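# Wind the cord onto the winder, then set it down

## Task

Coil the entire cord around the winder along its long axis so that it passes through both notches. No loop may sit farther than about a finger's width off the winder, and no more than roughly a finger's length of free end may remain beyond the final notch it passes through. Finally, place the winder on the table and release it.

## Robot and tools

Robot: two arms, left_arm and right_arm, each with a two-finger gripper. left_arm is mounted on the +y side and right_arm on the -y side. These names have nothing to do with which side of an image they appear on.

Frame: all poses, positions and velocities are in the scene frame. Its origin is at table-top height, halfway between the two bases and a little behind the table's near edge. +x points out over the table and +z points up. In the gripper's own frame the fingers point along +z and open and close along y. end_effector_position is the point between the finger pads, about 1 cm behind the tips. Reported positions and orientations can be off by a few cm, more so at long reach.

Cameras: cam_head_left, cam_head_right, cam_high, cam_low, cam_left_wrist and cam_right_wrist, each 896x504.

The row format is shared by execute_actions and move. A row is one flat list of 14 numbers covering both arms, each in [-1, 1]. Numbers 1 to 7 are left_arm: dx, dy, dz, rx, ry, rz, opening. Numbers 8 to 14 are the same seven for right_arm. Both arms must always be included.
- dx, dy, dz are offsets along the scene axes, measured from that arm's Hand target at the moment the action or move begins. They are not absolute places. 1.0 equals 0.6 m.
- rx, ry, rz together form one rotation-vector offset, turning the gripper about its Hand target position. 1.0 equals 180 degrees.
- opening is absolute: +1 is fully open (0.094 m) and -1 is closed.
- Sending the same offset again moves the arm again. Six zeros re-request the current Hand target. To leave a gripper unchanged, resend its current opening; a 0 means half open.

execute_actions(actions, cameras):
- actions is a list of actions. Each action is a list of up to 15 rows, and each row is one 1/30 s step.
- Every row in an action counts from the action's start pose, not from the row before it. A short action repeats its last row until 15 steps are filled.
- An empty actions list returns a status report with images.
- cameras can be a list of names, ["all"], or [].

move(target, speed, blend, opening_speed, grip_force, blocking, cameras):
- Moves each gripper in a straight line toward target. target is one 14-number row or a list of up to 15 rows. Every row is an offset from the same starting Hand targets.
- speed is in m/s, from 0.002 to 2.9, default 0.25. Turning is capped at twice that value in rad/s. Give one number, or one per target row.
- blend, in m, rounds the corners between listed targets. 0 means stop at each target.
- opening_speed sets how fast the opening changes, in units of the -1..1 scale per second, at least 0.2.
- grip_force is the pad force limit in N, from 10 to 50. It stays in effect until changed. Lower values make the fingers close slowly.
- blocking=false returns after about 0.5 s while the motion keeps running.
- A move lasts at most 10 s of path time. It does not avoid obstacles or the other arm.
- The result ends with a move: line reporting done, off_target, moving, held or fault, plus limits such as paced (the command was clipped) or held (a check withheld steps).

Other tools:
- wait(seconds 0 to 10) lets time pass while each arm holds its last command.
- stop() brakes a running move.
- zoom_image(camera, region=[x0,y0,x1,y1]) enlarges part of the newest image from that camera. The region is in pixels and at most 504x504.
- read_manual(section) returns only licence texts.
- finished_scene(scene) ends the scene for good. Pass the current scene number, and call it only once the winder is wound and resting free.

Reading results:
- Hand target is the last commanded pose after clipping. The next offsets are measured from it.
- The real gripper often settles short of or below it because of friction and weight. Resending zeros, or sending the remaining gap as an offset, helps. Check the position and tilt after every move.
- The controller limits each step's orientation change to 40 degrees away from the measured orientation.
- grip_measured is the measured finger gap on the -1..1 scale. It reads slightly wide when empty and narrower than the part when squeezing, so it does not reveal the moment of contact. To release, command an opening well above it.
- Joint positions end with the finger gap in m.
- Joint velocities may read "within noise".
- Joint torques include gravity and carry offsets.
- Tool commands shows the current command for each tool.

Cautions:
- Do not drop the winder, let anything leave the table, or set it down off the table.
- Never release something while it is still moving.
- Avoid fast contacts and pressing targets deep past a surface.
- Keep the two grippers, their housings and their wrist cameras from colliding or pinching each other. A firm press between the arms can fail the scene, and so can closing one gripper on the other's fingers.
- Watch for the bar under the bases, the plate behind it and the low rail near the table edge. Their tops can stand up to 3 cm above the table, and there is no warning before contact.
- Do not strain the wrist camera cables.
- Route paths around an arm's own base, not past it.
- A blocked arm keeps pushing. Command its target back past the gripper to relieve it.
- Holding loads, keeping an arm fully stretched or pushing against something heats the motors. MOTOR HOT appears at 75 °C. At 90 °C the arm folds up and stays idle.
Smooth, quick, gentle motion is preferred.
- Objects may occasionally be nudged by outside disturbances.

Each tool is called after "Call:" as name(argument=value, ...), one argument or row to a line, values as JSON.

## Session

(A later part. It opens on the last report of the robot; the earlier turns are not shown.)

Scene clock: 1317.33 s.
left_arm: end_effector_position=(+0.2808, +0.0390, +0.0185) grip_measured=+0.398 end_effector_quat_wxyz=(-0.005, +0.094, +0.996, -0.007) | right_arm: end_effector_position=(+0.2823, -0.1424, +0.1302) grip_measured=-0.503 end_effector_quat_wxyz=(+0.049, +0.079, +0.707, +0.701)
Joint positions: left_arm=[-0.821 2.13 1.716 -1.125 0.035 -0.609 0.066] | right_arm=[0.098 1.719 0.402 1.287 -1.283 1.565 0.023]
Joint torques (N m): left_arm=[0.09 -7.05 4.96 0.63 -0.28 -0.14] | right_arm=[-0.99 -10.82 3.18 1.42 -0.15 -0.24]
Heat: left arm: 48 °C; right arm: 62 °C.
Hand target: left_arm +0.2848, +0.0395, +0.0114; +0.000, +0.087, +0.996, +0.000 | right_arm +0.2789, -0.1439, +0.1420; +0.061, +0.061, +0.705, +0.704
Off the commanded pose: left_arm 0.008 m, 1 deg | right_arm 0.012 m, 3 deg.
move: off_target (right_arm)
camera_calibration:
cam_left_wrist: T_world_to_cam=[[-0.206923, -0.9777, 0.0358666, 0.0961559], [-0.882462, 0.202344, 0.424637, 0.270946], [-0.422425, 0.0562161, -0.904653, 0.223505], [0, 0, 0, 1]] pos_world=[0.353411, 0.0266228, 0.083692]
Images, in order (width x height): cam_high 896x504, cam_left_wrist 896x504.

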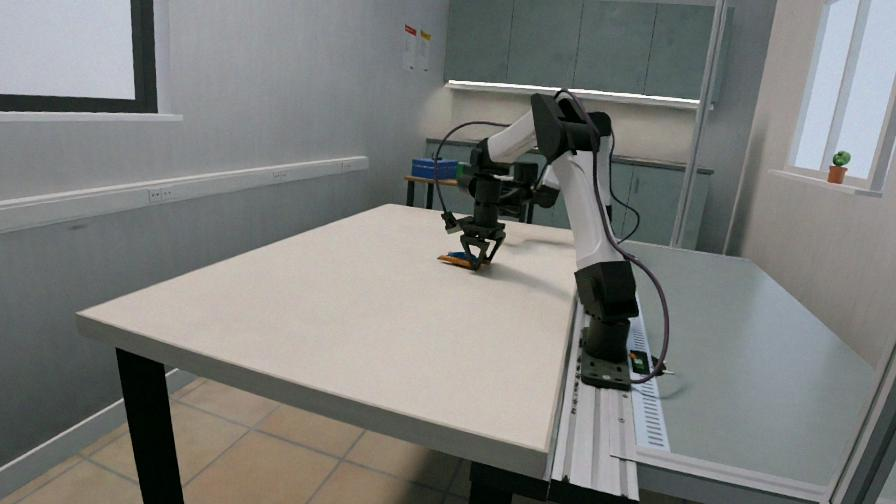

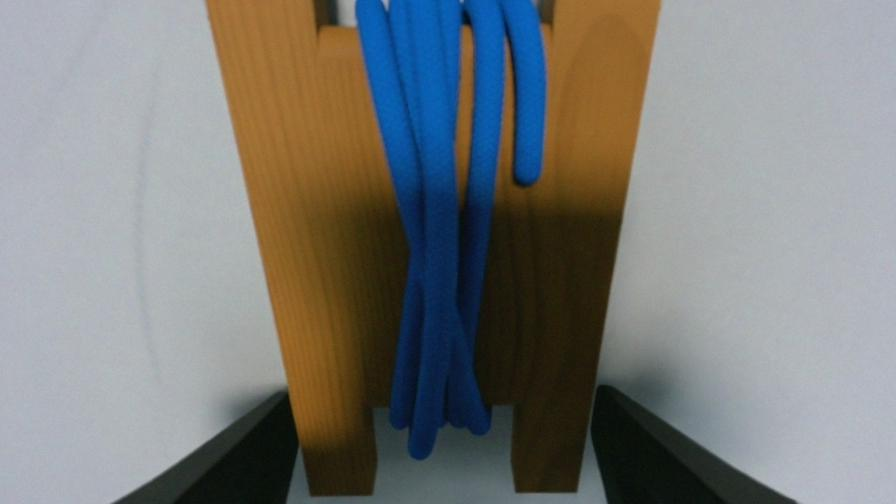

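Call:
move(
  target=[
    [0, 0, 0.12, 0, 0, 0, 0.42, 0, 0, 0, 0, 0, 0, -0.5],
    [-0.03, 0.18, 0.2, 0, 0, 0, 0.42, 0, 0, 0, 0, 0, 0, -0.5],
  ],
  speed=[0.06, 0.2],
  blend=[0.01, 0],
  cameras=["cam_head_left", "cam_head_right", "cam_high", "cam_low", "cam_right_wrist"],
)

Call:
zoom_image(
  camera="cam_high",
  region=[420, 190, 560, 310],
)

Call:
zoom_image(
  camera="cam_head_left",
  region=[410, 270, 490, 350],
)

Scene clock: 1328.57 s.
left_arm: end_effector_position=(+0.2706, +0.1416, +0.1205) grip_measured=+0.418 end_effector_quat_wxyz=(-0.009, +0.082, +0.997, -0.001) | right_arm: end_effector_position=(+0.2823, -0.1424, +0.1302) grip_measured=-0.503 end_effector_quat_wxyz=(+0.049, +0.079, +0.707, +0.701)
Joint positions: left_arm=[-0.625 1.815 1.663 -1.407 0.035 -0.436 0.067] | right_arm=[0.098 1.719 0.402 1.287 -1.283 1.565 0.023]
Joint torques (N m): left_arm=[0.29 -8.95 4.94 0.18 -0.21 0.16] | right_arm=[-1.03 -10.52 3.38 1.29 -0.16 -0.24]
Heat: left arm: 48 °C; right arm: 62 °C.
Hand target: left_arm +0.2668, +0.1476, +0.1314; +0.000, +0.087, +0.996, +0.000 | right_arm +0.2789, -0.1439, +0.1420; +0.061, +0.061, +0.705, +0.704
Off the commanded pose: left_arm 0.013 m, 1 deg | right_arm 0.012 m, 3 deg.
move: off_target (left_arm, right_arm)
camera_calibration:
cam_right_wrist: T_world_to_cam=[[-0.0281463, -0.0113971, -0.999539, 0.135727], [-0.962243, -0.270515, 0.0301806, 0.266786], [-0.270734, 0.962648, -0.00335281, 0.303344], [0, 0, 0, 1]] pos_world=[0.342659, -0.218297, 0.128629]
Images, in order (width x height): cam_head_left 896x504, cam_head_right 896x504, cam_high 896x504, cam_low 896x504, cam_right_wrist 896x504.

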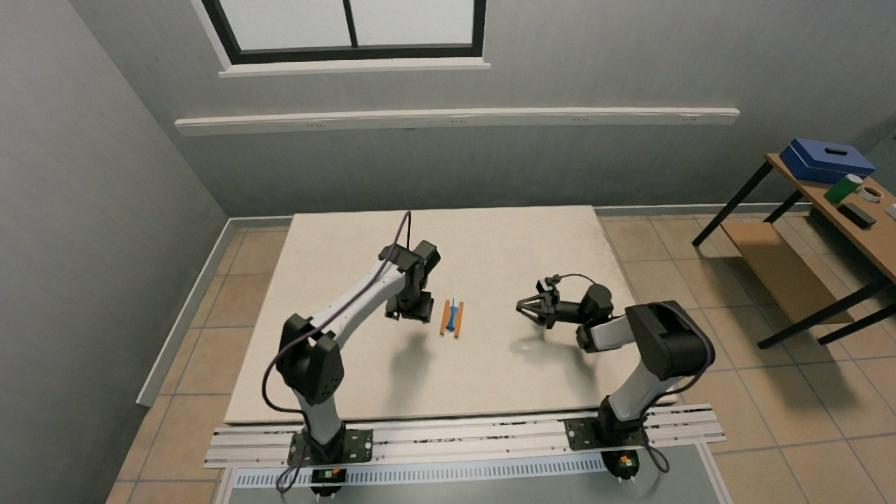

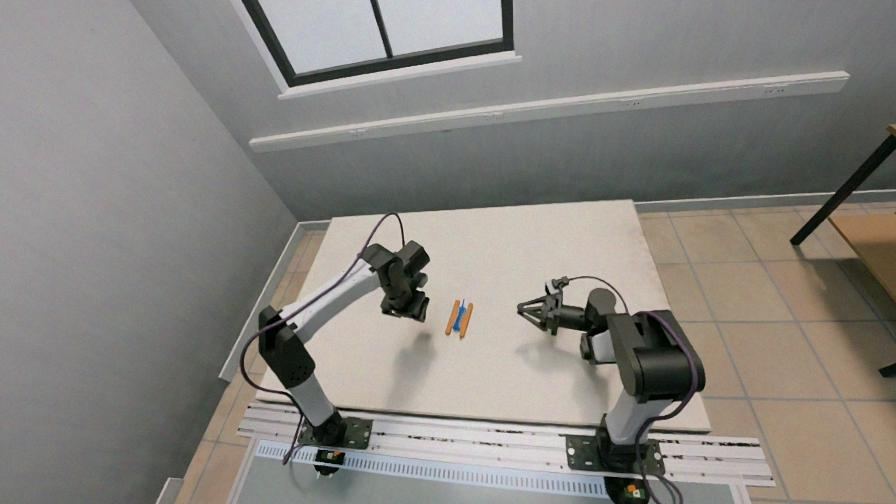

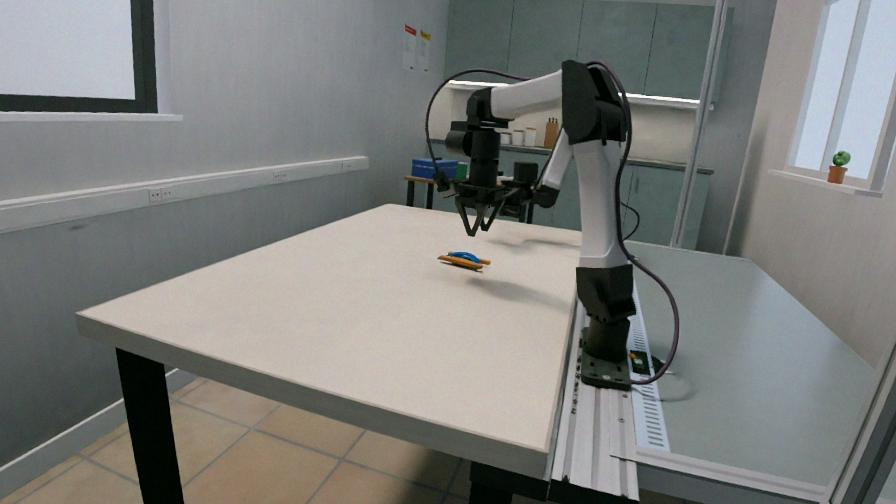

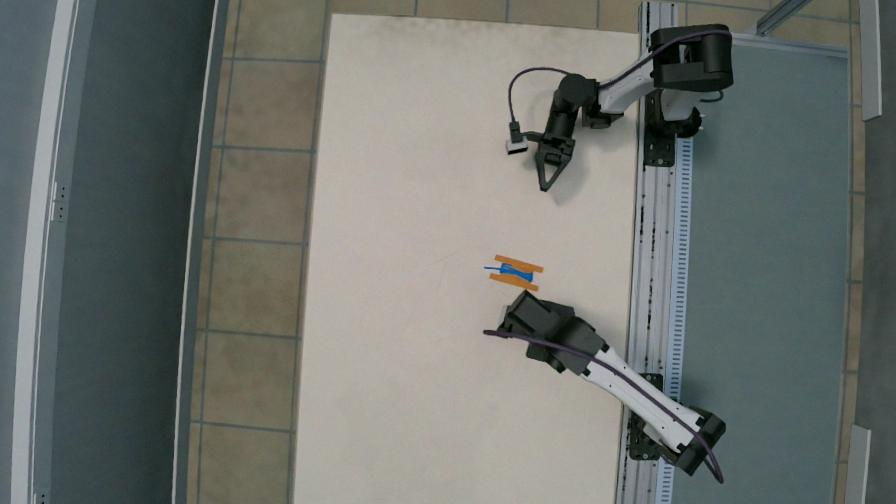

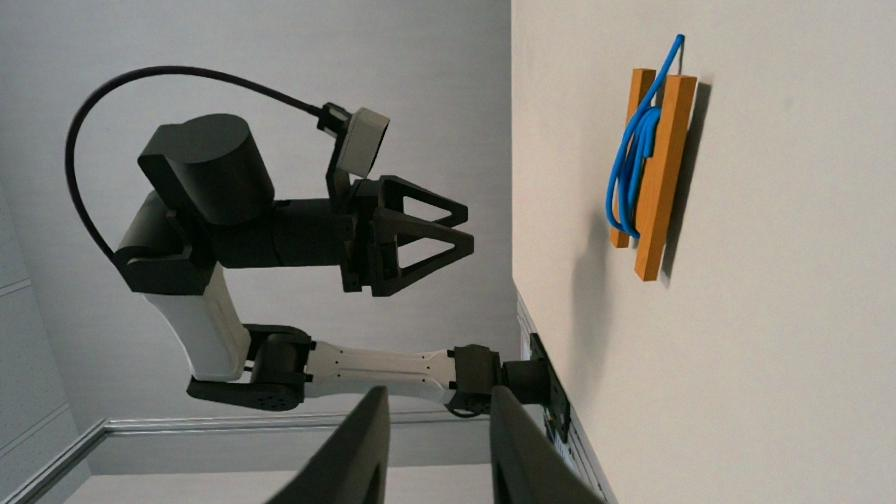

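Scaled by 3.600 from the camera's 896x504 image, which has a finer 1280x720 frame.

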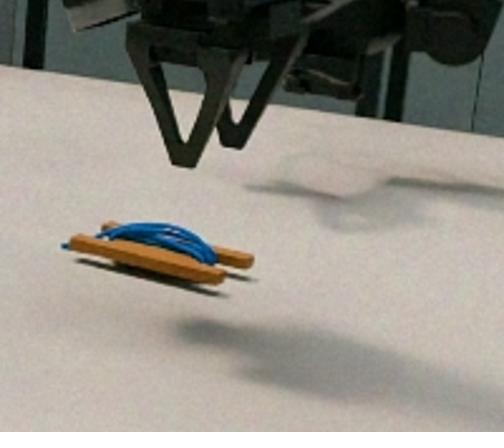

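Scaled by 6.300 from the camera's 896x504 image, which has a finer 1280x720 frame.

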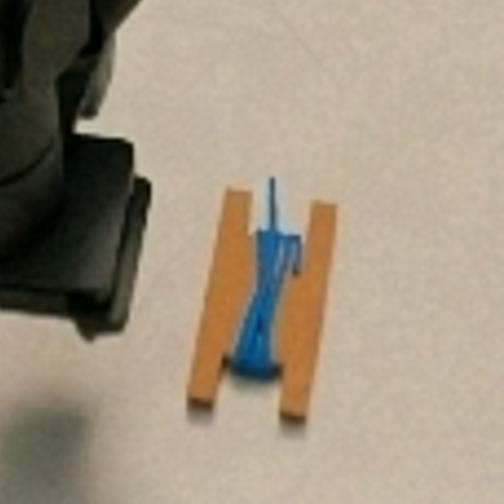

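Call:
finished_scene(
  scene=2,
)

The scene is finished: the task was done.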